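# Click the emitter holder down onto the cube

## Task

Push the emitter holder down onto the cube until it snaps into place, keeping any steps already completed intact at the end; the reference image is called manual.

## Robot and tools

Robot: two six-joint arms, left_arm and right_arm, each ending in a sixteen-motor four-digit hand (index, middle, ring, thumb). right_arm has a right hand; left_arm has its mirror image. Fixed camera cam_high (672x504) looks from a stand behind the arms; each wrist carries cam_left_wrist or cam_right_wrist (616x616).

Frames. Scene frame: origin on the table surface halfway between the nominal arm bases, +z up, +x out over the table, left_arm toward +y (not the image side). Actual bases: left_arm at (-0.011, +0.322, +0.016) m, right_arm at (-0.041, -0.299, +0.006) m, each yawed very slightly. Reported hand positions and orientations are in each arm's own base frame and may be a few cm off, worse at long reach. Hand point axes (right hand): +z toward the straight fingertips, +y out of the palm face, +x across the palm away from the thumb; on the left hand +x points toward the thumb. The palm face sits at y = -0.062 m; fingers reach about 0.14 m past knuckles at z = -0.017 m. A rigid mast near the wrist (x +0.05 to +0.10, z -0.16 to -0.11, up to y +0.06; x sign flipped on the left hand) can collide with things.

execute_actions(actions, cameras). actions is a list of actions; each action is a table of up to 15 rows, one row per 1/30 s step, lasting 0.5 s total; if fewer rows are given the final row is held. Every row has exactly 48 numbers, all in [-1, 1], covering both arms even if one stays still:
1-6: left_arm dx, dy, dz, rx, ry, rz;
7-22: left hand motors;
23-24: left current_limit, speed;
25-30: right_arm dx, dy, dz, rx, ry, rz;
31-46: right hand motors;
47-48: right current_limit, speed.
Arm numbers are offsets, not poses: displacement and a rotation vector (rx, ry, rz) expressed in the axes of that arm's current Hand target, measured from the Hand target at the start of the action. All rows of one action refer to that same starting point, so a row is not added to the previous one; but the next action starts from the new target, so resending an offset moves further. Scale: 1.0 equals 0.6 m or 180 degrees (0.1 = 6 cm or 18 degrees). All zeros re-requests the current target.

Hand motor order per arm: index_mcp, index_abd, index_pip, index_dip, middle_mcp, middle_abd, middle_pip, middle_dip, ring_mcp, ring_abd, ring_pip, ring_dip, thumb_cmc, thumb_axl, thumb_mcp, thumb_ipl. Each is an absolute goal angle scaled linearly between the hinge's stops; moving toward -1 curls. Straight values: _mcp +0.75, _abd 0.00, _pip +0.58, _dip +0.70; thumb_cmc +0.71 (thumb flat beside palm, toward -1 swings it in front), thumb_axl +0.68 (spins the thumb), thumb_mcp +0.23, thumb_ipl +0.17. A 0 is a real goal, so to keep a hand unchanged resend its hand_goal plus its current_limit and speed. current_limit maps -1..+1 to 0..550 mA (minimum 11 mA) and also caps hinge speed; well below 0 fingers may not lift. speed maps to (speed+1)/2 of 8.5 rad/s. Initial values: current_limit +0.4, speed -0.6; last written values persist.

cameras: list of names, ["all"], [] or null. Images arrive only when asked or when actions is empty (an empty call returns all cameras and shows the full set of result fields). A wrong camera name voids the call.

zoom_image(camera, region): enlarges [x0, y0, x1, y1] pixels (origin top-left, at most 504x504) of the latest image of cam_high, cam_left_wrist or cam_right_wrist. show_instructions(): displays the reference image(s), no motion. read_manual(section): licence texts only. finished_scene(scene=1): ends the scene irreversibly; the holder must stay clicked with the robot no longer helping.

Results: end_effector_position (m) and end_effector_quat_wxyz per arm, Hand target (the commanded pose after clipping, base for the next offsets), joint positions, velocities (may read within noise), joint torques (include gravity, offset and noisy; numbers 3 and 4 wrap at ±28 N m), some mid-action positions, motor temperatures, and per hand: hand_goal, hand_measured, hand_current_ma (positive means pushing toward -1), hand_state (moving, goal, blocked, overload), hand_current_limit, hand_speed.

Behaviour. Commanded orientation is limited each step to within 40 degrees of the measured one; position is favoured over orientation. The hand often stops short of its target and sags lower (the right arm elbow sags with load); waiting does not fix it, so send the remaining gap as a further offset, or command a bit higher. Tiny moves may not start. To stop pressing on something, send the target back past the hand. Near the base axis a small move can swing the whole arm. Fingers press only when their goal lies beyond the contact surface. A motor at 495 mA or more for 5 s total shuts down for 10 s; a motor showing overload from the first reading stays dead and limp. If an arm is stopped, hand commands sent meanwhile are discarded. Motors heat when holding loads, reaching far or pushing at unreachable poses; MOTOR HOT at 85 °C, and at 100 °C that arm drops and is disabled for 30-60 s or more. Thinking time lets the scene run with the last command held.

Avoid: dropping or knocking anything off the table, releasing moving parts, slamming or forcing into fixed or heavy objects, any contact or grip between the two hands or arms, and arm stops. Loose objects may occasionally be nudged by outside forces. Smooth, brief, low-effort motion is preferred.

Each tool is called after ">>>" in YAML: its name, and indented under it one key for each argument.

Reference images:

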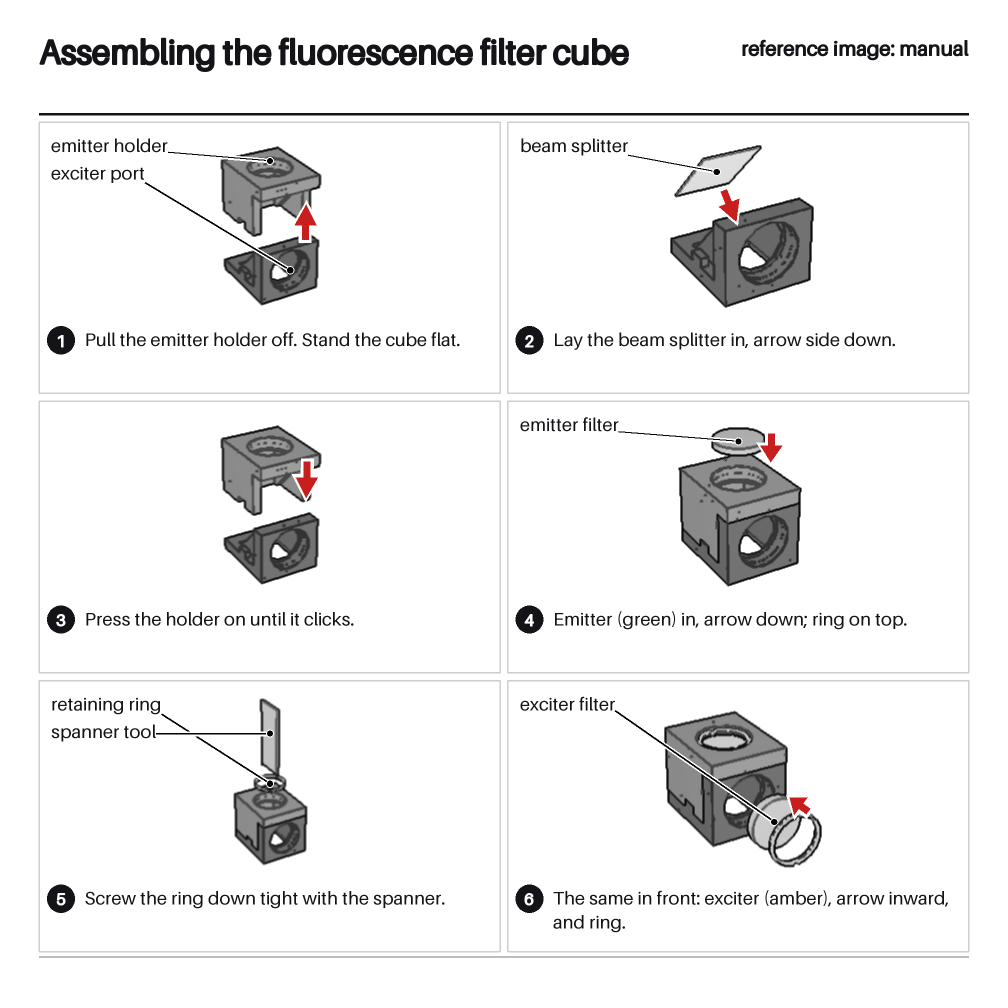

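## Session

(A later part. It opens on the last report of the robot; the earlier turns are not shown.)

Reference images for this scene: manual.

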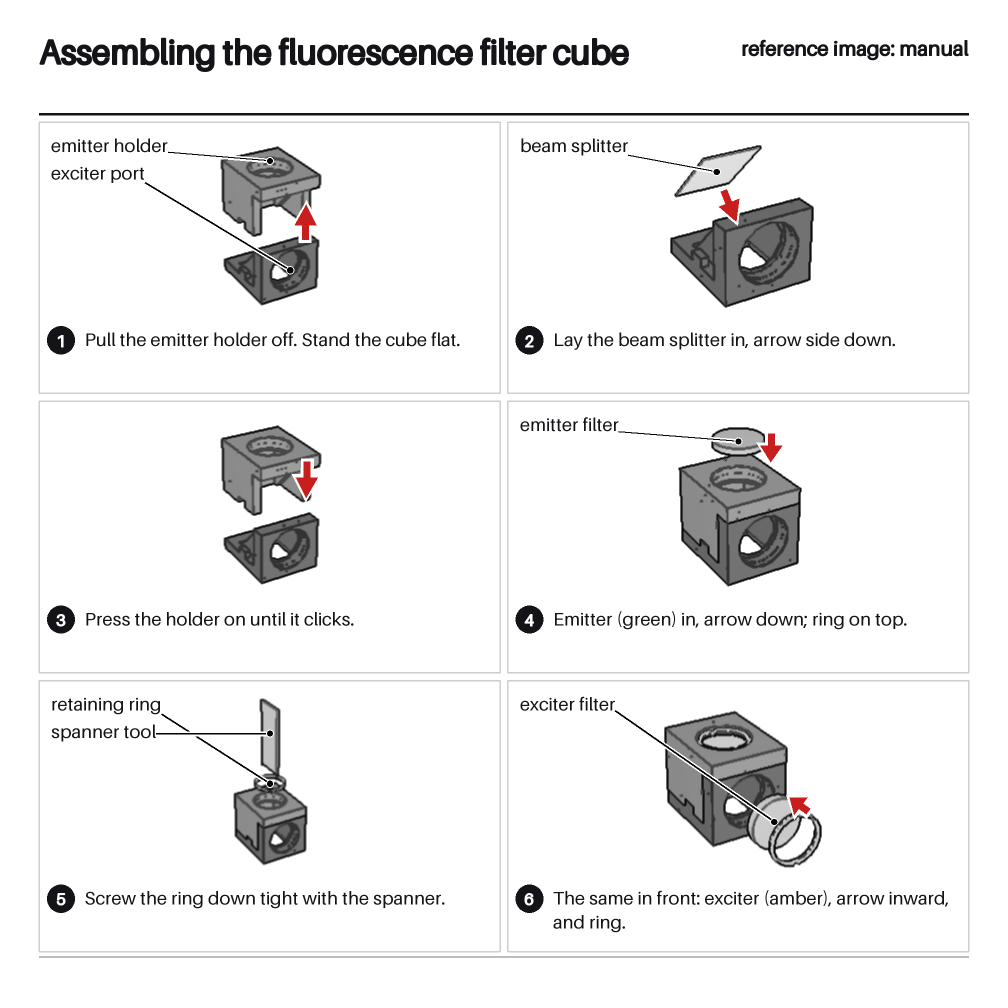

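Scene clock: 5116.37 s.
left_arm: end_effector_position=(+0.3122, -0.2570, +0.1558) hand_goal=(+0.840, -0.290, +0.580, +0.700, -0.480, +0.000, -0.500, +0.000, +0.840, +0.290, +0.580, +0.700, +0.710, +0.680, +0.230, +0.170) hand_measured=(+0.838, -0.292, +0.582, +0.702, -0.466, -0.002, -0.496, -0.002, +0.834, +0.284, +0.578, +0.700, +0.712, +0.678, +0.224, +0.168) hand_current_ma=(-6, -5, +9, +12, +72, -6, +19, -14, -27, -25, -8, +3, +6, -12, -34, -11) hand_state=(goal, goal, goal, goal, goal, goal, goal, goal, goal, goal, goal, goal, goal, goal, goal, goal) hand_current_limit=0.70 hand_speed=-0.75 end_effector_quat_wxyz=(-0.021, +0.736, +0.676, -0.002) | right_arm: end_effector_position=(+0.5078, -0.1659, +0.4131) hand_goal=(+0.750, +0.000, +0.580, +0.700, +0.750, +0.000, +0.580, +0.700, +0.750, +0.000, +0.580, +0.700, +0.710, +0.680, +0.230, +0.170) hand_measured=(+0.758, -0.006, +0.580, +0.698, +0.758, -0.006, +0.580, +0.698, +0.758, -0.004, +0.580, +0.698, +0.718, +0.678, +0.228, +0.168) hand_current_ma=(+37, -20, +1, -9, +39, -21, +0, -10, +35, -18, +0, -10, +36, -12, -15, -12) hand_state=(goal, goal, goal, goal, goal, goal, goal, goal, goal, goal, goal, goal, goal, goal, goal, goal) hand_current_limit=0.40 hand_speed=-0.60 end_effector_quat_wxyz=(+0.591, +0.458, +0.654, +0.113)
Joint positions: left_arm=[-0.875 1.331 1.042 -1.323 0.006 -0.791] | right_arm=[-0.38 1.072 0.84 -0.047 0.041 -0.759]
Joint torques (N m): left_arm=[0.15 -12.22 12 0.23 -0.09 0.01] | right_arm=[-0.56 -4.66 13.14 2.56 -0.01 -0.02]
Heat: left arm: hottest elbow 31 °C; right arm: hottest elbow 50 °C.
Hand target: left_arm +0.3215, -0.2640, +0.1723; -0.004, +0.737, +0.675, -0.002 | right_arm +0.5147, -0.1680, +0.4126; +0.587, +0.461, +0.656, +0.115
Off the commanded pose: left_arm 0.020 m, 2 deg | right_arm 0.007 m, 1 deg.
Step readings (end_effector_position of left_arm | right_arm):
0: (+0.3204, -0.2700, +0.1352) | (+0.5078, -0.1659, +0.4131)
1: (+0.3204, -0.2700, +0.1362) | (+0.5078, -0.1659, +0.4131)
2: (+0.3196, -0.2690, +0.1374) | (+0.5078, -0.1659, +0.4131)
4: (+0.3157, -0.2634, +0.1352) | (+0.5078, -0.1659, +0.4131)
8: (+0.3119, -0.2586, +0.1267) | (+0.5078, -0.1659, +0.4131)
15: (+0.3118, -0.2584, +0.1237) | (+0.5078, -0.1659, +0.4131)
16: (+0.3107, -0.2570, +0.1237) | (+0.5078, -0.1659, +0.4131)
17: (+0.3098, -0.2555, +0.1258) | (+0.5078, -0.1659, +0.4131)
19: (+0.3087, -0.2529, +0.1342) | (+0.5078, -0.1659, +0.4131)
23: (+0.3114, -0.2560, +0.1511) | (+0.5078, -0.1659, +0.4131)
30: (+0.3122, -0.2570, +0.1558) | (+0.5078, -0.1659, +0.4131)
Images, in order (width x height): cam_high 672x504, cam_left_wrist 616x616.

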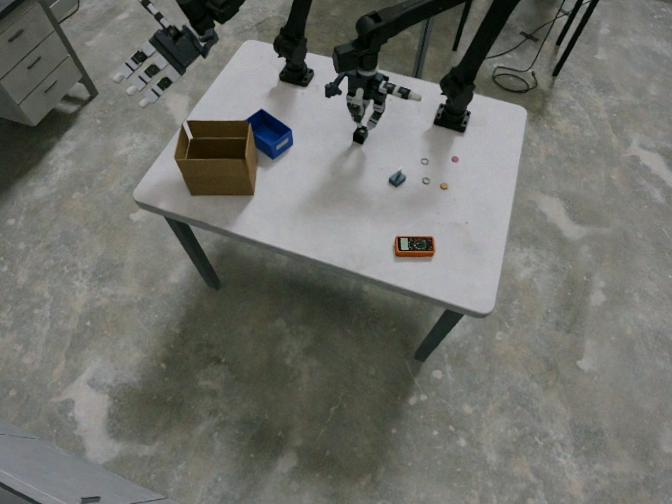

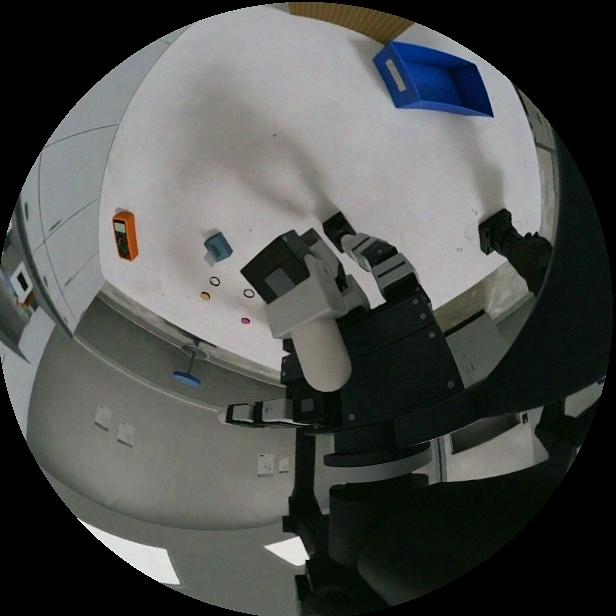

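>>> execute_actions:
  actions:
    - [[0,0,-0.03,0,0,0,0.84,0,0.58,0.7,-0.48,0,-0.5,0,0.84,0,0.58,0.7,0.71,0.68,0.23,0.17,0.4,-0.75,0,0,0,0,0,0,0.75,0,0.58,0.7,0.75,0,0.58,0.7,0.75,0,0.58,0.7,0.71,0.68,0.23,0.17,0.4,-0.6],[0,0,-0.06,0,0,0,0.84,0,0.58,0.7,-0.48,0,-0.5,0,0.84,0,0.58,0.7,0.71,0.68,0.23,0.17,0.4,-0.75,0,0,0,0,0,0,0.75,0,0.58,0.7,0.75,0,0.58,0.7,0.75,0,0.58,0.7,0.71,0.68,0.23,0.17,0.4,-0.6]]
  cameras: ["cam_high","cam_left_wrist"]

>>> zoom_image:
  camera: "cam_high"
  region: [348, 120, 370, 146]

>>> zoom_image:
  camera: "cam_left_wrist"
  region: [310, 195, 360, 245]

Scene clock: 5153.77 s.
left_arm: end_effector_position=(+0.3135, -0.2585, +0.1923) hand_goal=(+0.840, +0.000, +0.580, +0.700, -0.480, +0.000, -0.500, +0.000, +0.840, +0.000, +0.580, +0.700, +0.710, +0.680, +0.230, +0.170) hand_measured=(+0.838, -0.002, +0.582, +0.702, -0.466, -0.002, -0.496, -0.002, +0.836, +0.004, +0.578, +0.700, +0.712, +0.678, +0.224, +0.168) hand_current_ma=(-9, -13, +8, +12, +72, -6, +18, -14, -24, +13, -8, +3, +6, -12, -34, -11) hand_state=(goal, goal, goal, goal, goal, goal, goal, goal, goal, goal, goal, goal, goal, goal, goal, goal) hand_current_limit=0.40 hand_speed=-0.75 end_effector_quat_wxyz=(-0.020, +0.736, +0.676, -0.002) | right_arm: end_effector_position=(+0.5078, -0.1659, +0.4131) hand_goal=(+0.750, +0.000, +0.580, +0.700, +0.750, +0.000, +0.580, +0.700, +0.750, +0.000, +0.580, +0.700, +0.710, +0.680, +0.230, +0.170) hand_measured=(+0.758, -0.006, +0.580, +0.698, +0.758, -0.006, +0.580, +0.698, +0.758, -0.004, +0.580, +0.698, +0.718, +0.678, +0.228, +0.168) hand_current_ma=(+37, -20, +1, -9, +39, -21, +0, -10, +35, -18, +0, -10, +36, -12, -15, -12) hand_state=(goal, goal, goal, goal, goal, goal, goal, goal, goal, goal, goal, goal, goal, goal, goal, goal) hand_current_limit=0.40 hand_speed=-0.60 end_effector_quat_wxyz=(+0.591, +0.458, +0.654, +0.113)
Joint positions: left_arm=[-0.875 1.312 1.122 -1.421 0.005 -0.791] | right_arm=[-0.38 1.072 0.84 -0.047 0.041 -0.759]
Joint torques (N m): left_arm=[0.03 -10.7 12.27 0.25 -0.08 0.02] | right_arm=[-0.5 -4.72 13.12 2.56 0 -0.02]
Heat: left arm: hottest elbow 37 °C; right arm: hottest elbow 50 °C.
Hand target: left_arm +0.3218, -0.2641, +0.2083; -0.004, +0.737, +0.675, -0.002 | right_arm +0.5147, -0.1680, +0.4126; +0.587, +0.461, +0.656, +0.115
Off the commanded pose: left_arm 0.019 m, 2 deg | right_arm 0.007 m, 1 deg.
Step readings (end_effector_position of left_arm | right_arm):
0: (+0.3122, -0.2570, +0.1558) | (+0.5078, -0.1659, +0.4131)
1: (+0.3115, -0.2561, +0.1565) | (+0.5078, -0.1659, +0.4131)
2: (+0.3103, -0.2547, +0.1591) | (+0.5078, -0.1659, +0.4131)
4: (+0.3090, -0.2531, +0.1696) | (+0.5078, -0.1659, +0.4131)
8: (+0.3132, -0.2581, +0.1887) | (+0.5078, -0.1659, +0.4131)
15: (+0.3137, -0.2587, +0.1924) | (+0.5078, -0.1659, +0.4131)
Images, in order (width x height): cam_high 672x504, cam_left_wrist 616x616.

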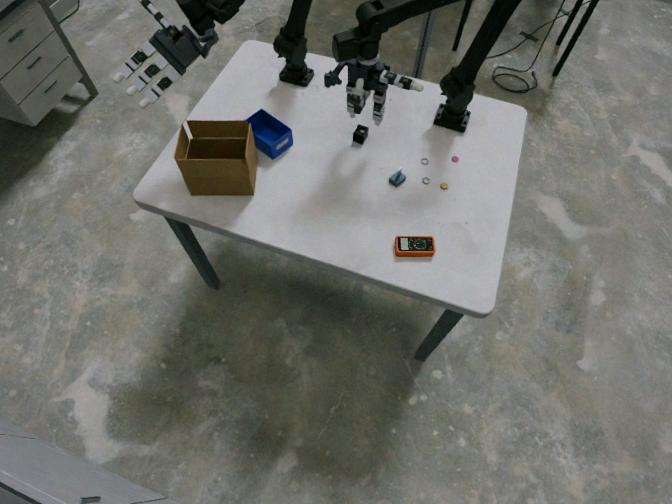

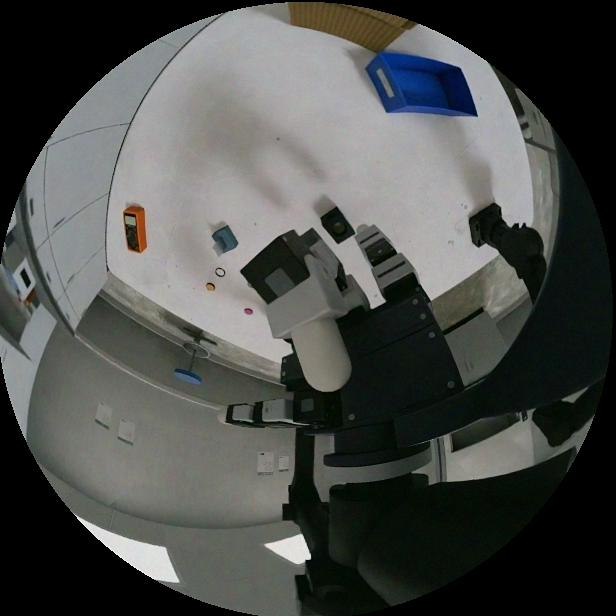

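Scaled by 19.385 from the camera's 672x504 image, which has a finer 960x720 frame.

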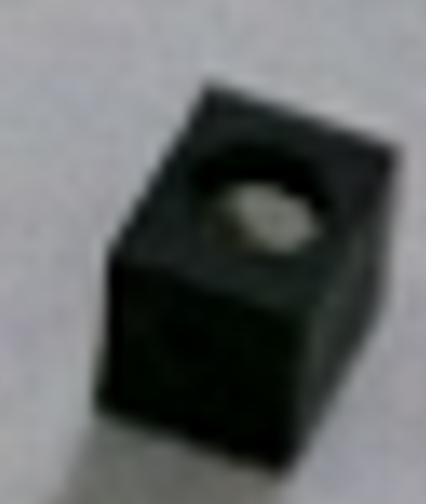

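Scaled by 10.080 from the camera's 616x616 image, which has a finer 880x880 frame.

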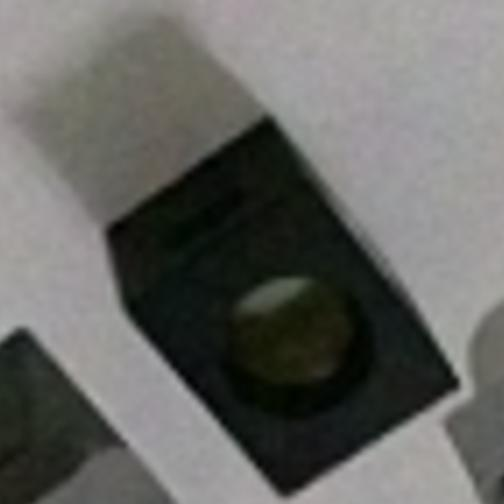

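>>> execute_actions:
  actions:
    - [[-0.004,-0.02,0,0,0,-0.004,-0.48,0,-0.5,0,1,0,-1,0.1,-0.48,0,-0.5,0,0.71,0.68,0.23,0.17,0.5,-0.5,0,0,0,0,0,0,0.75,0,0.58,0.7,0.75,0,0.58,0.7,0.75,0,0.58,0.7,0.71,0.68,0.23,0.17,0.4,-0.6],[-0.0117,-0.0637,0,0,0,-0.011,-0.48,0,-0.5,0,1,0,-1,0.1,-0.48,0,-0.5,0,0.71,0.68,0.23,0.17,0.5,-0.5,0,0,0,0,0,0,0.75,0,0.58,0.7,0.75,0,0.58,0.7,0.75,0,0.58,0.7,0.71,0.68,0.23,0.17,0.4,-0.6]]
    - [[0,0,0.04,0,0,0,-0.48,0,-0.5,0,1,0,-1,0.1,-0.48,0,-0.5,0,0.71,0.68,0.23,0.17,0.5,-0.5,0,0,0,0,0,0,0.75,0,0.58,0.7,0.75,0,0.58,0.7,0.75,0,0.58,0.7,0.71,0.68,0.23,0.17,0.4,-0.6],[0,0,0.09,0,0,0,-0.48,0,-0.5,0,1,0,-1,0.1,-0.48,0,-0.5,0,0.71,0.68,0.23,0.17,0.5,-0.5,0,0,0,0,0,0,0.75,0,0.58,0.7,0.75,0,0.58,0.7,0.75,0,0.58,0.7,0.71,0.68,0.23,0.17,0.4,-0.6]]
  cameras: ["cam_high","cam_left_wrist"]

>>> zoom_image:
  camera: "cam_high"
  region: [334, 90, 384, 146]

>>> zoom_image:
  camera: "cam_left_wrist"
  region: [290, 180, 390, 280]

Scene clock: 5245.50 s.
left_arm: end_effector_position=(+0.2802, -0.2640, +0.1544) hand_goal=(-0.480, +0.000, -0.500, +0.000, +1.000, +0.000, -1.000, +0.100, -0.480, +0.000, -0.500, +0.000, +0.710, +0.680, +0.230, +0.170) hand_measured=(-0.460, -0.002, -0.496, +0.002, +0.996, -0.002, -0.994, +0.098, -0.462, +0.002, -0.496, +0.002, +0.710, +0.678, +0.226, +0.168) hand_current_ma=(+104, -10, +22, +12, -22, -6, +25, -14, +96, +11, +24, +12, +1, -12, -29, -11) hand_state=(goal, goal, goal, goal, goal, goal, goal, goal, goal, goal, goal, goal, goal, goal, goal, goal) hand_current_limit=0.50 hand_speed=-0.50 end_effector_quat_wxyz=(-0.009, +0.729, +0.685, -0.002) | right_arm: end_effector_position=(+0.5078, -0.1659, +0.4131) hand_goal=(+0.750, +0.000, +0.580, +0.700, +0.750, +0.000, +0.580, +0.700, +0.750, +0.000, +0.580, +0.700, +0.710, +0.680, +0.230, +0.170) hand_measured=(+0.758, -0.006, +0.580, +0.698, +0.758, -0.006, +0.580, +0.698, +0.758, -0.004, +0.580, +0.698, +0.718, +0.678, +0.228, +0.168) hand_current_ma=(+37, -20, +1, -9, +39, -21, +0, -10, +35, -18, +0, -10, +36, -12, -15, -12) hand_state=(goal, goal, goal, goal, goal, goal, goal, goal, goal, goal, goal, goal, goal, goal, goal, goal) hand_current_limit=0.40 hand_speed=-0.60 end_effector_quat_wxyz=(+0.591, +0.458, +0.654, +0.113)
Joint positions: left_arm=[-0.963 1.285 0.993 -1.295 0.006 -0.9] | right_arm=[-0.38 1.072 0.84 -0.047 0.041 -0.759]
Joint torques (N m): left_arm=[-0.62 -9.58 9.4 0.94 -0.15 -0.22] | right_arm=[-0.5 -4.72 13.12 2.56 -0.01 -0.02]
Heat: left arm: hottest elbow 37 °C; right arm: hottest elbow 50 °C.
Hand target: left_arm +0.2827, -0.2676, +0.1546; -0.004, +0.726, +0.688, -0.002 | right_arm +0.5147, -0.1680, +0.4126; +0.587, +0.461, +0.656, +0.115
Off the commanded pose: left_arm 0.004 m, 1 deg | right_arm 0.007 m, 1 deg.
Step readings (end_effector_position of left_arm | right_arm):
0: (+0.3135, -0.2585, +0.1923) | (+0.5078, -0.1659, +0.4131)
1: (+0.3133, -0.2585, +0.1923) | (+0.5078, -0.1659, +0.4131)
2: (+0.3118, -0.2586, +0.1930) | (+0.5078, -0.1659, +0.4131)
4: (+0.3036, -0.2620, +0.1956) | (+0.5078, -0.1659, +0.4131)
8: (+0.2877, -0.2725, +0.2039) | (+0.5078, -0.1659, +0.4131)
15: (+0.2851, -0.2718, +0.2067) | (+0.5078, -0.1659, +0.4131)
16: (+0.2853, -0.2718, +0.2051) | (+0.5078, -0.1659, +0.4131)
17: (+0.2858, -0.2724, +0.1998) | (+0.5078, -0.1659, +0.4131)
19: (+0.2847, -0.2707, +0.1807) | (+0.5078, -0.1659, +0.4131)
23: (+0.2786, -0.2617, +0.1558) | (+0.5078, -0.1659, +0.4131)
30: (+0.2802, -0.2640, +0.1544) | (+0.5078, -0.1659, +0.4131)
Images, in order (width x height): cam_high 672x504, cam_left_wrist 616x616.

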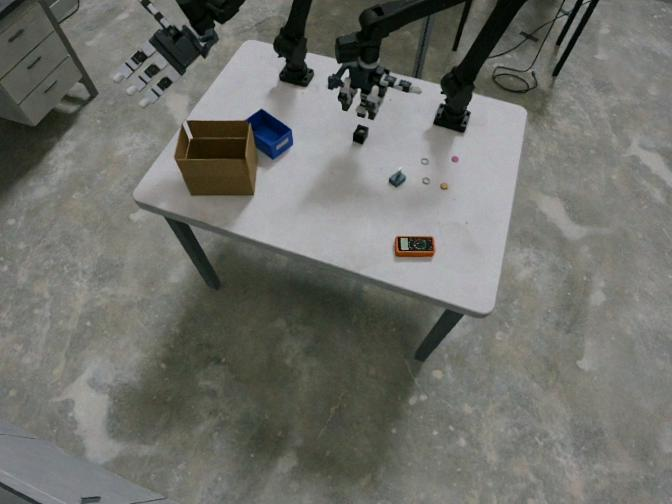

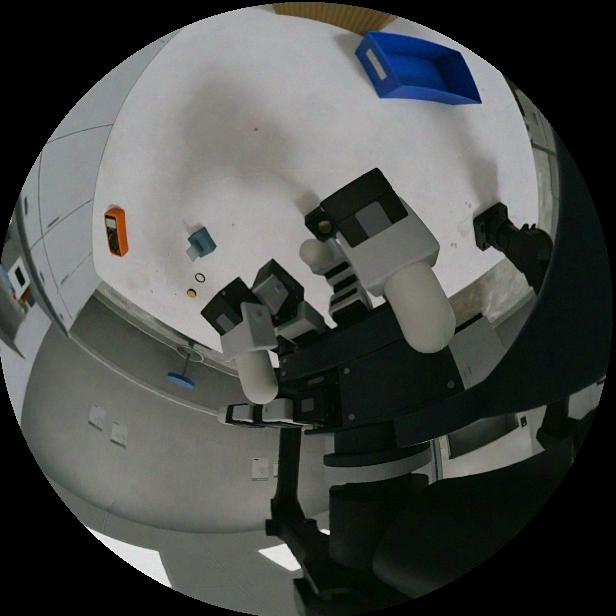

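Scaled by 9.000 from the camera's 672x504 image, which has a finer 960x720 frame.

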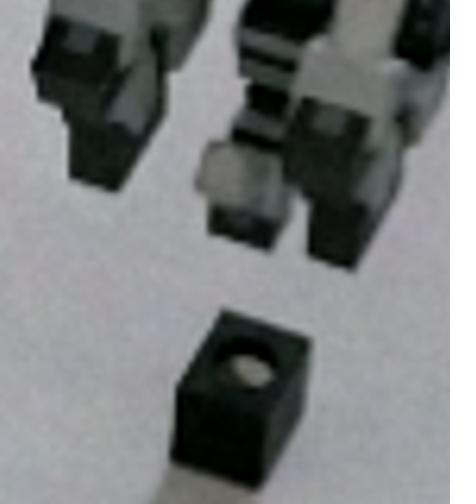

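Scaled by 5.040 from the camera's 616x616 image, which has a finer 880x880 frame.

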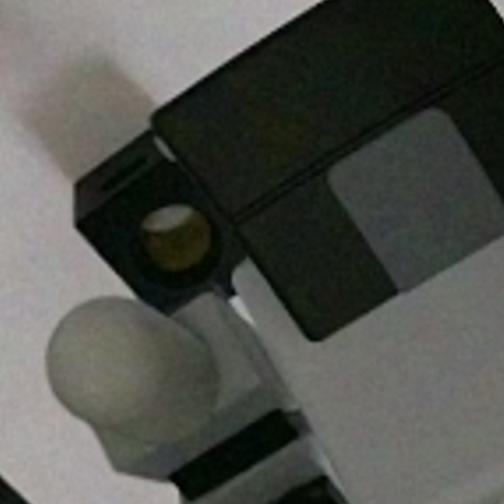

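>>> execute_actions:
  actions:
    - [[0.001,0.0017,0.04,0,0,0,-0.48,0,-0.5,0,1,0,-1,0.1,-0.48,0,-0.5,0,0.71,0.68,0.23,0.17,0.5,-0.5,0,0,0,0,0,0,0.75,0,0.58,0.7,0.75,0,0.58,0.7,0.75,0,0.58,0.7,0.71,0.68,0.23,0.17,0.4,-0.6],[0.001,0.0017,0.088,0,0,0,-0.48,0,-0.5,0,1,0,-1,0.1,-0.48,0,-0.5,0,0.71,0.68,0.23,0.17,0.5,-0.5,0,0,0,0,0,0,0.75,0,0.58,0.7,0.75,0,0.58,0.7,0.75,0,0.58,0.7,0.71,0.68,0.23,0.17,0.4,-0.6]]
  cameras: ["cam_high","cam_left_wrist"]

>>> zoom_image:
  camera: "cam_high"
  region: [334, 96, 384, 146]

>>> zoom_image:
  camera: "cam_left_wrist"
  region: [290, 190, 370, 270]

Scene clock: 5291.27 s.
left_arm: end_effector_position=(+0.2809, -0.2650, +0.1026) hand_goal=(-0.480, +0.000, -0.500, +0.000, +1.000, +0.000, -1.000, +0.100, -0.480, +0.000, -0.500, +0.000, +0.710, +0.680, +0.230, +0.170) hand_measured=(-0.466, -0.002, -0.496, +0.002, +0.998, -0.002, -0.994, +0.098, -0.466, +0.002, -0.496, +0.002, +0.710, +0.678, +0.226, +0.168) hand_current_ma=(+78, -10, +19, +12, -15, -6, +25, -13, +75, +11, +22, +12, +0, -12, -26, -11) hand_state=(goal, goal, goal, goal, goal, goal, goal, goal, goal, goal, goal, goal, goal, goal, goal, goal) hand_current_limit=0.50 hand_speed=-0.50 end_effector_quat_wxyz=(-0.007, +0.729, +0.685, -0.002) | right_arm: end_effector_position=(+0.5078, -0.1659, +0.4131) hand_goal=(+0.750, +0.000, +0.580, +0.700, +0.750, +0.000, +0.580, +0.700, +0.750, +0.000, +0.580, +0.700, +0.710, +0.680, +0.230, +0.170) hand_measured=(+0.758, -0.006, +0.580, +0.698, +0.758, -0.006, +0.580, +0.698, +0.758, -0.004, +0.580, +0.698, +0.718, +0.678, +0.228, +0.168) hand_current_ma=(+37, -20, +1, -9, +39, -21, +0, -10, +35, -18, +0, -10, +36, -12, -15, -12) hand_state=(goal, goal, goal, goal, goal, goal, goal, goal, goal, goal, goal, goal, goal, goal, goal, goal) hand_current_limit=0.40 hand_speed=-0.60 end_effector_quat_wxyz=(+0.591, +0.458, +0.654, +0.113)
Joint positions: left_arm=[-0.963 1.34 0.897 -1.142 0.006 -0.9] | right_arm=[-0.38 1.072 0.84 -0.047 0.041 -0.759]
Joint torques (N m): left_arm=[-0.56 -10.23 8.66 0.96 -0.14 -0.18] | right_arm=[-0.56 -4.72 13.11 2.58 0 -0.02]
Heat: left arm: hottest elbow 35 °C; right arm: hottest elbow 50 °C.
Hand target: left_arm +0.2833, -0.2670, +0.1020; -0.004, +0.726, +0.688, -0.002 | right_arm +0.5147, -0.1680, +0.4126; +0.587, +0.461, +0.656, +0.115
Off the commanded pose: left_arm 0.003 m, 1 deg | right_arm 0.007 m, 1 deg.
Step readings (end_effector_position of left_arm | right_arm):
0: (+0.2802, -0.2640, +0.1544) | (+0.5078, -0.1659, +0.4131)
1: (+0.2808, -0.2647, +0.1532) | (+0.5078, -0.1659, +0.4131)
2: (+0.2823, -0.2669, +0.1492) | (+0.5078, -0.1659, +0.4131)
4: (+0.2836, -0.2688, +0.1330) | (+0.5078, -0.1659, +0.4131)
8: (+0.2795, -0.2630, +0.1068) | (+0.5078, -0.1659, +0.4131)
15: (+0.2809, -0.2649, +0.1026) | (+0.5078, -0.1659, +0.4131)
Images, in order (width x height): cam_high 672x504, cam_left_wrist 616x616.

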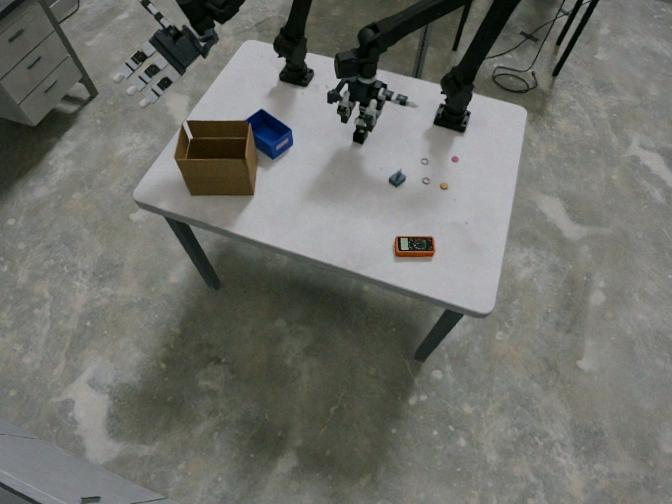

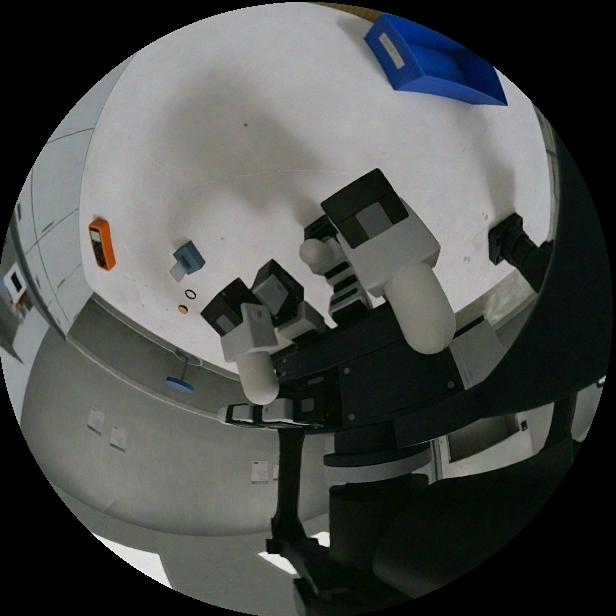

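Scaled by 10.080 from the camera's 672x504 image, which has a finer 960x720 frame.

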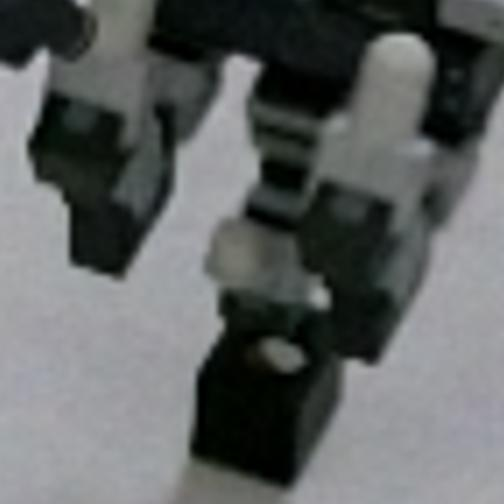

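Scaled by 6.300 from the camera's 616x616 image, which has a finer 880x880 frame.

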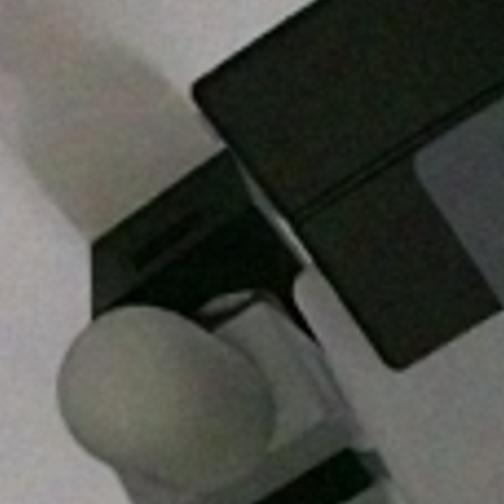

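>>> execute_actions:
  actions:
    - [[0.0041,0.0076,0.012,0,0,0,-0.48,0,-0.5,0,1,0,-1,0.1,-0.48,0,-0.5,0,0.71,0.68,0.23,0.17,0.5,-0.5,0,0,0,0,0,0,0.75,0,0.58,0.7,0.75,0,0.58,0.7,0.75,0,0.58,0.7,0.71,0.68,0.23,0.17,0.4,-0.6],[0.0041,0.0076,0.025,0,0,0,-0.48,0,-0.5,0,1,0,-1,0.1,-0.48,0,-0.5,0,0.71,0.68,0.23,0.17,0.5,-0.5,0,0,0,0,0,0,0.75,0,0.58,0.7,0.75,0,0.58,0.7,0.75,0,0.58,0.7,0.71,0.68,0.23,0.17,0.4,-0.6]]
  cameras: ["cam_high","cam_left_wrist"]

>>> zoom_image:
  camera: "cam_high"
  region: [340, 112, 376, 148]

>>> zoom_image:
  camera: "cam_left_wrist"
  region: [290, 190, 370, 270]

Scene clock: 5319.43 s.
left_arm: end_effector_position=(+0.2840, -0.2688, +0.0967) hand_goal=(-0.480, +0.000, -0.500, +0.000, +1.000, +0.000, -1.000, +0.100, -0.480, +0.000, -0.500, +0.000, +0.710, +0.680, +0.230, +0.170) hand_measured=(-0.466, -0.002, -0.496, +0.002, +0.998, -0.002, -0.994, +0.098, -0.466, +0.002, -0.496, +0.002, +0.710, +0.678, +0.226, +0.168) hand_current_ma=(+78, -10, +19, +12, -14, -6, +25, -13, +75, +11, +22, +12, +0, -12, -26, -11) hand_state=(goal, goal, goal, goal, goal, goal, goal, goal, goal, goal, goal, goal, goal, goal, goal, goal) hand_current_limit=0.50 hand_speed=-0.50 end_effector_quat_wxyz=(+0.004, +0.729, +0.685, -0.004) | right_arm: end_effector_position=(+0.5078, -0.1659, +0.4131) hand_goal=(+0.750, +0.000, +0.580, +0.700, +0.750, +0.000, +0.580, +0.700, +0.750, +0.000, +0.580, +0.700, +0.710, +0.680, +0.230, +0.170) hand_measured=(+0.758, -0.006, +0.580, +0.698, +0.758, -0.006, +0.580, +0.698, +0.758, -0.004, +0.580, +0.698, +0.718, +0.678, +0.228, +0.168) hand_current_ma=(+37, -20, +1, -9, +39, -21, +0, -10, +35, -18, +0, -10, +36, -12, -15, -12) hand_state=(goal, goal, goal, goal, goal, goal, goal, goal, goal, goal, goal, goal, goal, goal, goal, goal) hand_current_limit=0.40 hand_speed=-0.60 end_effector_quat_wxyz=(+0.591, +0.458, +0.654, +0.113)
Joint positions: left_arm=[-0.962 1.346 0.884 -1.099 0.006 -0.9] | right_arm=[-0.38 1.072 0.84 -0.047 0.041 -0.759]
Joint torques (N m): left_arm=[0.32 -8.7 7.77 1.02 -0.14 -0.04] | right_arm=[-0.5 -4.78 13.12 2.58 0 -0.02]
Heat: left arm: hottest elbow 35 °C; right arm: hottest elbow 50 °C.
Hand target: left_arm +0.2879, -0.2647, +0.0870; -0.004, +0.726, +0.688, -0.002 | right_arm +0.5147, -0.1680, +0.4126; +0.587, +0.461, +0.656, +0.115
Off the commanded pose: left_arm 0.011 m, 1 deg | right_arm 0.007 m, 1 deg.
Step readings (end_effector_position of left_arm | right_arm):
0: (+0.2809, -0.2650, +0.1026) | (+0.5078, -0.1659, +0.4131)
1: (+0.2813, -0.2652, +0.1025) | (+0.5078, -0.1659, +0.4131)
2: (+0.2822, -0.2663, +0.1021) | (+0.5078, -0.1659, +0.4131)
4: (+0.2838, -0.2686, +0.1001) | (+0.5078, -0.1659, +0.4131)
8: (+0.2838, -0.2685, +0.0969) | (+0.5078, -0.1659, +0.4131)
15: (+0.2840, -0.2688, +0.0967) | (+0.5078, -0.1659, +0.4131)
Images, in order (width x height): cam_high 672x504, cam_left_wrist 616x616.

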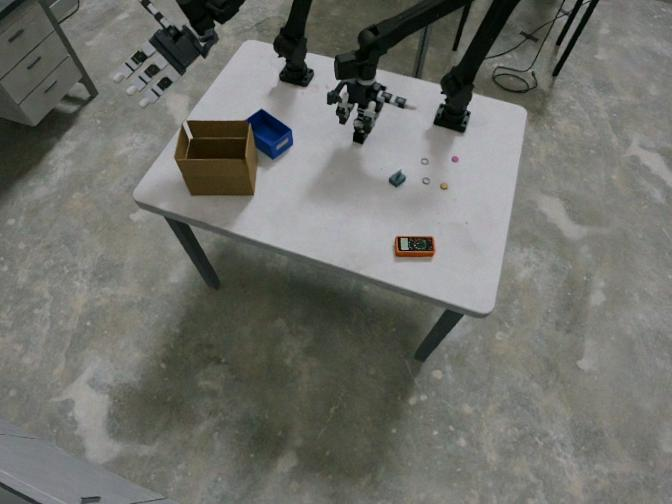

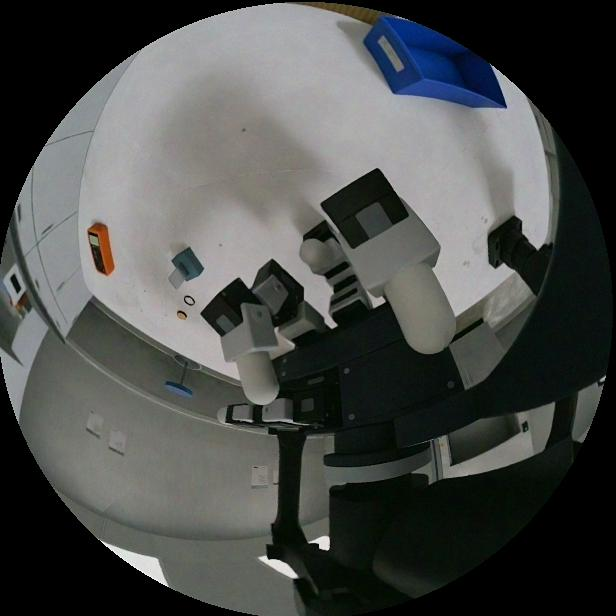

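Scaled by 14.000 from the camera's 672x504 image, which has a finer 960x720 frame.

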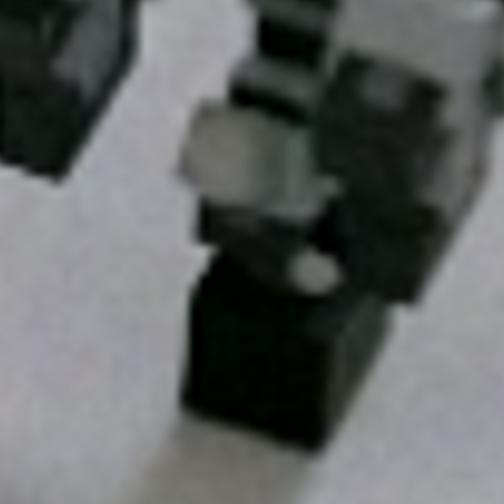

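Scaled by 6.300 from the camera's 616x616 image, which has a finer 880x880 frame.

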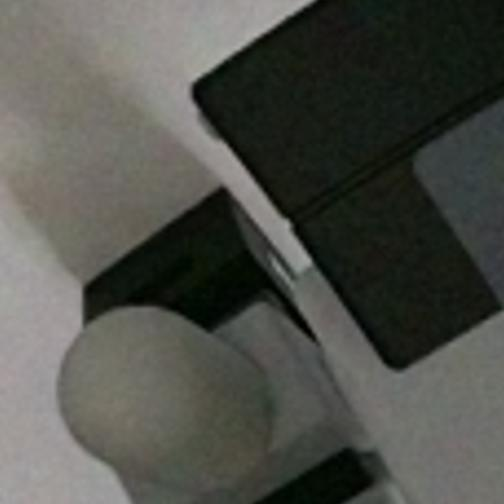

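>>> execute_actions:
  actions:
    - [[0.001,0.002,0.01,0,0,0,-0.48,0,-0.5,0,1,0,-1,0.1,-0.48,0,-0.5,0,0.71,0.68,0.23,0.17,0.7,-0.5,0,0,0,0,0,0,0.75,0,0.58,0.7,0.75,0,0.58,0.7,0.75,0,0.58,0.7,0.71,0.68,0.23,0.17,0.4,-0.6],[0.002,0.003,0.02,0,0,0,-0.48,0,-0.5,0,1,0,-1,0.1,-0.48,0,-0.5,0,0.71,0.68,0.23,0.17,0.7,-0.5,0,0,0,0,0,0,0.75,0,0.58,0.7,0.75,0,0.58,0.7,0.75,0,0.58,0.7,0.71,0.68,0.23,0.17,0.4,-0.6]]
  cameras: ["cam_high","cam_left_wrist"]

>>> zoom_image:
  camera: "cam_high"
  region: [340, 112, 376, 148]

>>> zoom_image:
  camera: "cam_left_wrist"
  region: [290, 190, 370, 270]

Scene clock: 5343.63 s.
left_arm: end_effector_position=(+0.2855, -0.2668, +0.0829) hand_goal=(-0.480, +0.000, -0.500, +0.000, +1.000, +0.000, -1.000, +0.100, -0.480, +0.000, -0.500, +0.000, +0.710, +0.680, +0.230, +0.170) hand_measured=(-0.466, -0.002, -0.496, +0.002, +0.998, -0.002, -0.994, +0.098, -0.466, +0.002, -0.496, +0.002, +0.710, +0.678, +0.226, +0.168) hand_current_ma=(+78, -10, +19, +12, -14, -6, +25, -13, +75, +11, +22, +12, +0, -12, -26, -11) hand_state=(goal, goal, goal, goal, goal, goal, goal, goal, goal, goal, goal, goal, goal, goal, goal, goal) hand_current_limit=0.70 hand_speed=-0.50 end_effector_quat_wxyz=(+0.002, +0.727, +0.687, -0.004) | right_arm: end_effector_position=(+0.5078, -0.1659, +0.4131) hand_goal=(+0.750, +0.000, +0.580, +0.700, +0.750, +0.000, +0.580, +0.700, +0.750, +0.000, +0.580, +0.700, +0.710, +0.680, +0.230, +0.170) hand_measured=(+0.758, -0.006, +0.580, +0.698, +0.758, -0.006, +0.580, +0.698, +0.758, -0.004, +0.580, +0.698, +0.718, +0.678, +0.228, +0.168) hand_current_ma=(+37, -20, +1, -9, +39, -21, +0, -10, +35, -18, +0, -10, +36, -12, -15, -12) hand_state=(goal, goal, goal, goal, goal, goal, goal, goal, goal, goal, goal, goal, goal, goal, goal, goal) hand_current_limit=0.40 hand_speed=-0.60 end_effector_quat_wxyz=(+0.591, +0.458, +0.654, +0.113)
Joint positions: left_arm=[-0.955 1.367 0.863 -1.062 0.006 -0.899] | right_arm=[-0.38 1.072 0.84 -0.047 0.041 -0.759]
Joint torques (N m): left_arm=[0.44 -9.11 7.73 1.03 -0.15 0.02] | right_arm=[-0.5 -4.72 13.11 2.59 0 -0.02]
Heat: left arm: hottest elbow 35 °C; right arm: hottest elbow 50 °C.
Hand target: left_arm +0.2896, -0.2635, +0.0749; -0.004, +0.726, +0.688, -0.002 | right_arm +0.5147, -0.1680, +0.4126; +0.587, +0.461, +0.656, +0.115
Off the commanded pose: left_arm 0.009 m, 1 deg | right_arm 0.007 m, 1 deg.
Step readings (end_effector_position of left_arm | right_arm):
0: (+0.2840, -0.2688, +0.0967) | (+0.5078, -0.1659, +0.4131)
1: (+0.2841, -0.2690, +0.0962) | (+0.5078, -0.1659, +0.4131)
2: (+0.2847, -0.2693, +0.0952) | (+0.5078, -0.1659, +0.4131)
4: (+0.2855, -0.2693, +0.0915) | (+0.5078, -0.1659, +0.4131)
8: (+0.2853, -0.2667, +0.0843) | (+0.5078, -0.1659, +0.4131)
15: (+0.2855, -0.2668, +0.0829) | (+0.5078, -0.1659, +0.4131)
Images, in order (width x height): cam_high 672x504, cam_left_wrist 616x616.

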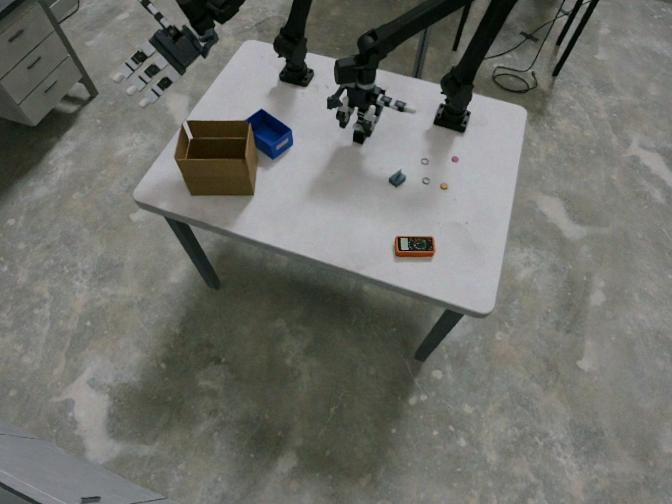

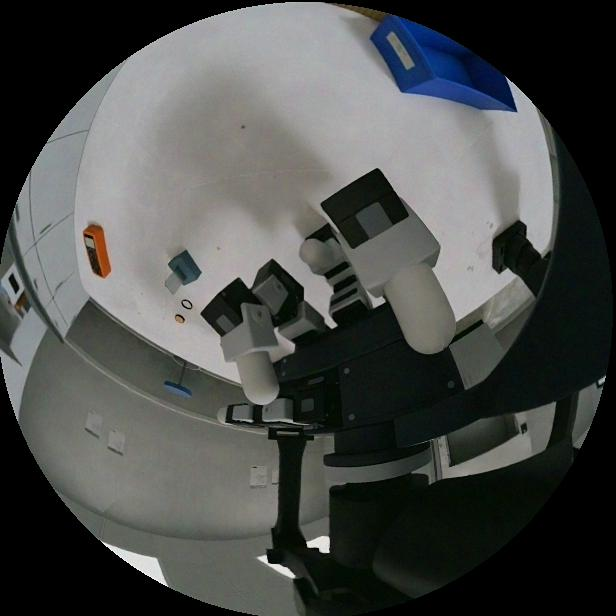

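Scaled by 14.000 from the camera's 672x504 image, which has a finer 960x720 frame.

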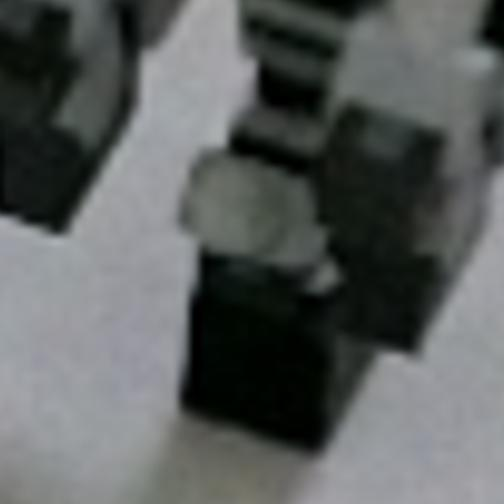

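Scaled by 6.300 from the camera's 616x616 image, which has a finer 880x880 frame.

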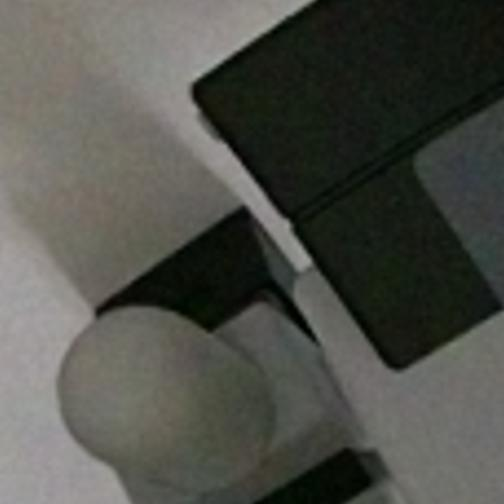

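>>> execute_actions:
  actions:
    - [[0.012,0.001,-0.004,0,0,0,-0.48,0,-0.5,0,1,0,-1,0.1,-0.48,0,-0.5,0,0.71,0.68,0.23,0.17,0.7,-0.5,0,0,0,0,0,0,0.75,0,0.58,0.7,0.75,0,0.58,0.7,0.75,0,0.58,0.7,0.71,0.68,0.23,0.17,0.4,-0.6]]
    - [[0,0,0.01,0,0,0,-0.48,0,-0.5,0,1,0,-1,0.1,-0.48,0,-0.5,0,0.71,0.68,0.23,0.17,0.7,-0.5,0,0,0,0,0,0,0.75,0,0.58,0.7,0.75,0,0.58,0.7,0.75,0,0.58,0.7,0.71,0.68,0.23,0.17,0.4,-0.6],[-0.001,-0.001,0.024,0,0,0,-0.48,0,-0.5,0,1,0,-1,0.1,-0.48,0,-0.5,0,0.71,0.68,0.23,0.17,0.7,-0.5,0,0,0,0,0,0,0.75,0,0.58,0.7,0.75,0,0.58,0.7,0.75,0,0.58,0.7,0.71,0.68,0.23,0.17,0.4,-0.6]]
  cameras: ["cam_high","cam_left_wrist"]

>>> zoom_image:
  camera: "cam_high"
  region: [340, 112, 376, 148]

>>> zoom_image:
  camera: "cam_left_wrist"
  region: [290, 190, 370, 270]

Scene clock: 5360.87 s.
left_arm: end_effector_position=(+0.2914, -0.2645, +0.0795) hand_goal=(-0.480, +0.000, -0.500, +0.000, +1.000, +0.000, -1.000, +0.100, -0.480, +0.000, -0.500, +0.000, +0.710, +0.680, +0.230, +0.170) hand_measured=(-0.466, -0.002, -0.496, +0.002, +0.996, +0.014, -1.000, +0.098, -0.466, +0.002, -0.496, +0.002, +0.710, +0.678, +0.226, +0.168) hand_current_ma=(+78, -10, +19, +12, -23, +59, -2, -13, +75, +11, +22, +12, +0, -12, -26, -11) hand_state=(goal, goal, goal, goal, goal, goal, goal, goal, goal, goal, goal, goal, goal, goal, goal, goal) hand_current_limit=0.70 hand_speed=-0.50 end_effector_quat_wxyz=(+0.011, +0.725, +0.688, -0.004) | right_arm: end_effector_position=(+0.5078, -0.1659, +0.4131) hand_goal=(+0.750, +0.000, +0.580, +0.700, +0.750, +0.000, +0.580, +0.700, +0.750, +0.000, +0.580, +0.700, +0.710, +0.680, +0.230, +0.170) hand_measured=(+0.758, -0.006, +0.580, +0.698, +0.758, -0.006, +0.580, +0.698, +0.758, -0.004, +0.580, +0.698, +0.718, +0.678, +0.228, +0.168) hand_current_ma=(+37, -20, +1, -9, +39, -21, +0, -10, +35, -18, +0, -10, +36, -12, -15, -12) hand_state=(goal, goal, goal, goal, goal, goal, goal, goal, goal, goal, goal, goal, goal, goal, goal, goal) hand_current_limit=0.40 hand_speed=-0.60 end_effector_quat_wxyz=(+0.591, +0.458, +0.654, +0.113)
Joint positions: left_arm=[-0.939 1.367 0.85 -1.032 0.005 -0.887] | right_arm=[-0.38 1.072 0.84 -0.047 0.041 -0.759]
Joint torques (N m): left_arm=[0.21 -9.05 6.02 1.36 -0.08 0.02] | right_arm=[-0.56 -4.72 13.11 2.59 -0.01 -0.02]
Heat: left arm: hottest elbow 34 °C; right arm: hottest elbow 50 °C.
Hand target: left_arm +0.2898, -0.2568, +0.0628; -0.004, +0.726, +0.688, -0.002 | right_arm +0.5147, -0.1680, +0.4126; +0.587, +0.461, +0.656, +0.115
Off the commanded pose: left_arm 0.018 m, 2 deg | right_arm 0.007 m, 1 deg.
Step readings (end_effector_position of left_arm | right_arm):
0: (+0.2855, -0.2668, +0.0829) | (+0.5078, -0.1659, +0.4131)
1: (+0.2856, -0.2666, +0.0827) | (+0.5078, -0.1659, +0.4131)
2: (+0.2859, -0.2658, +0.0823) | (+0.5078, -0.1659, +0.4131)
4: (+0.2867, -0.2631, +0.0811) | (+0.5078, -0.1659, +0.4131)
8: (+0.2878, -0.2603, +0.0799) | (+0.5078, -0.1659, +0.4131)
15: (+0.2881, -0.2602, +0.0800) | (+0.5078, -0.1659, +0.4131)
16: (+0.2881, -0.2603, +0.0797) | (+0.5078, -0.1659, +0.4131)
17: (+0.2883, -0.2606, +0.0790) | (+0.5078, -0.1659, +0.4131)
19: (+0.2898, -0.2623, +0.0791) | (+0.5078, -0.1659, +0.4131)
23: (+0.2911, -0.2641, +0.0794) | (+0.5078, -0.1659, +0.4131)
30: (+0.2913, -0.2643, +0.0795) | (+0.5078, -0.1659, +0.4131)
Images, in order (width x height): cam_high 672x504, cam_left_wrist 616x616.

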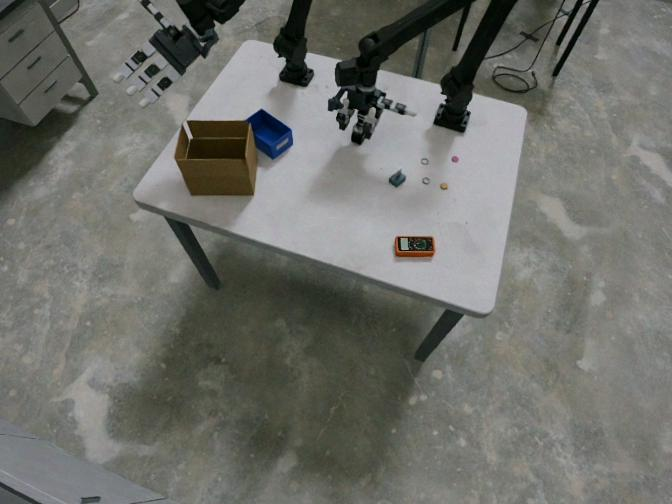

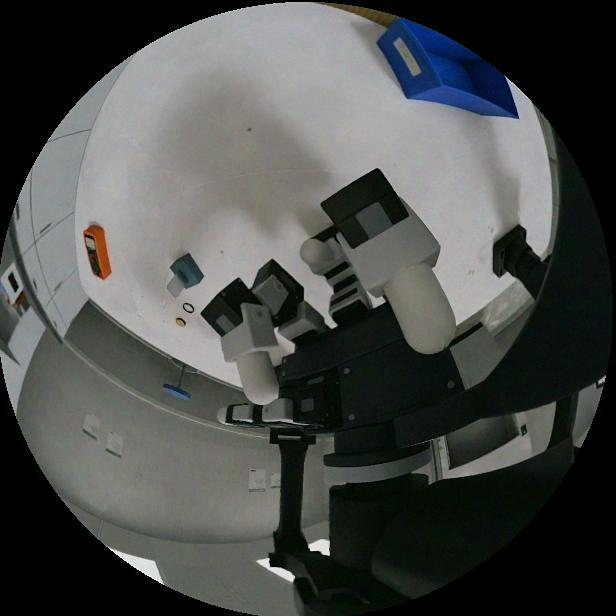

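Scaled by 14.000 from the camera's 672x504 image, which has a finer 960x720 frame.

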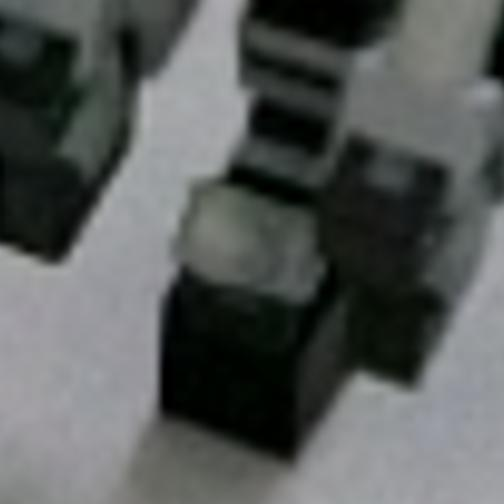

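Scaled by 6.300 from the camera's 616x616 image, which has a finer 880x880 frame.

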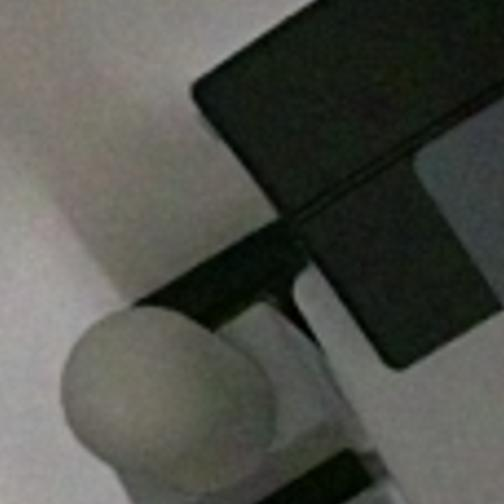

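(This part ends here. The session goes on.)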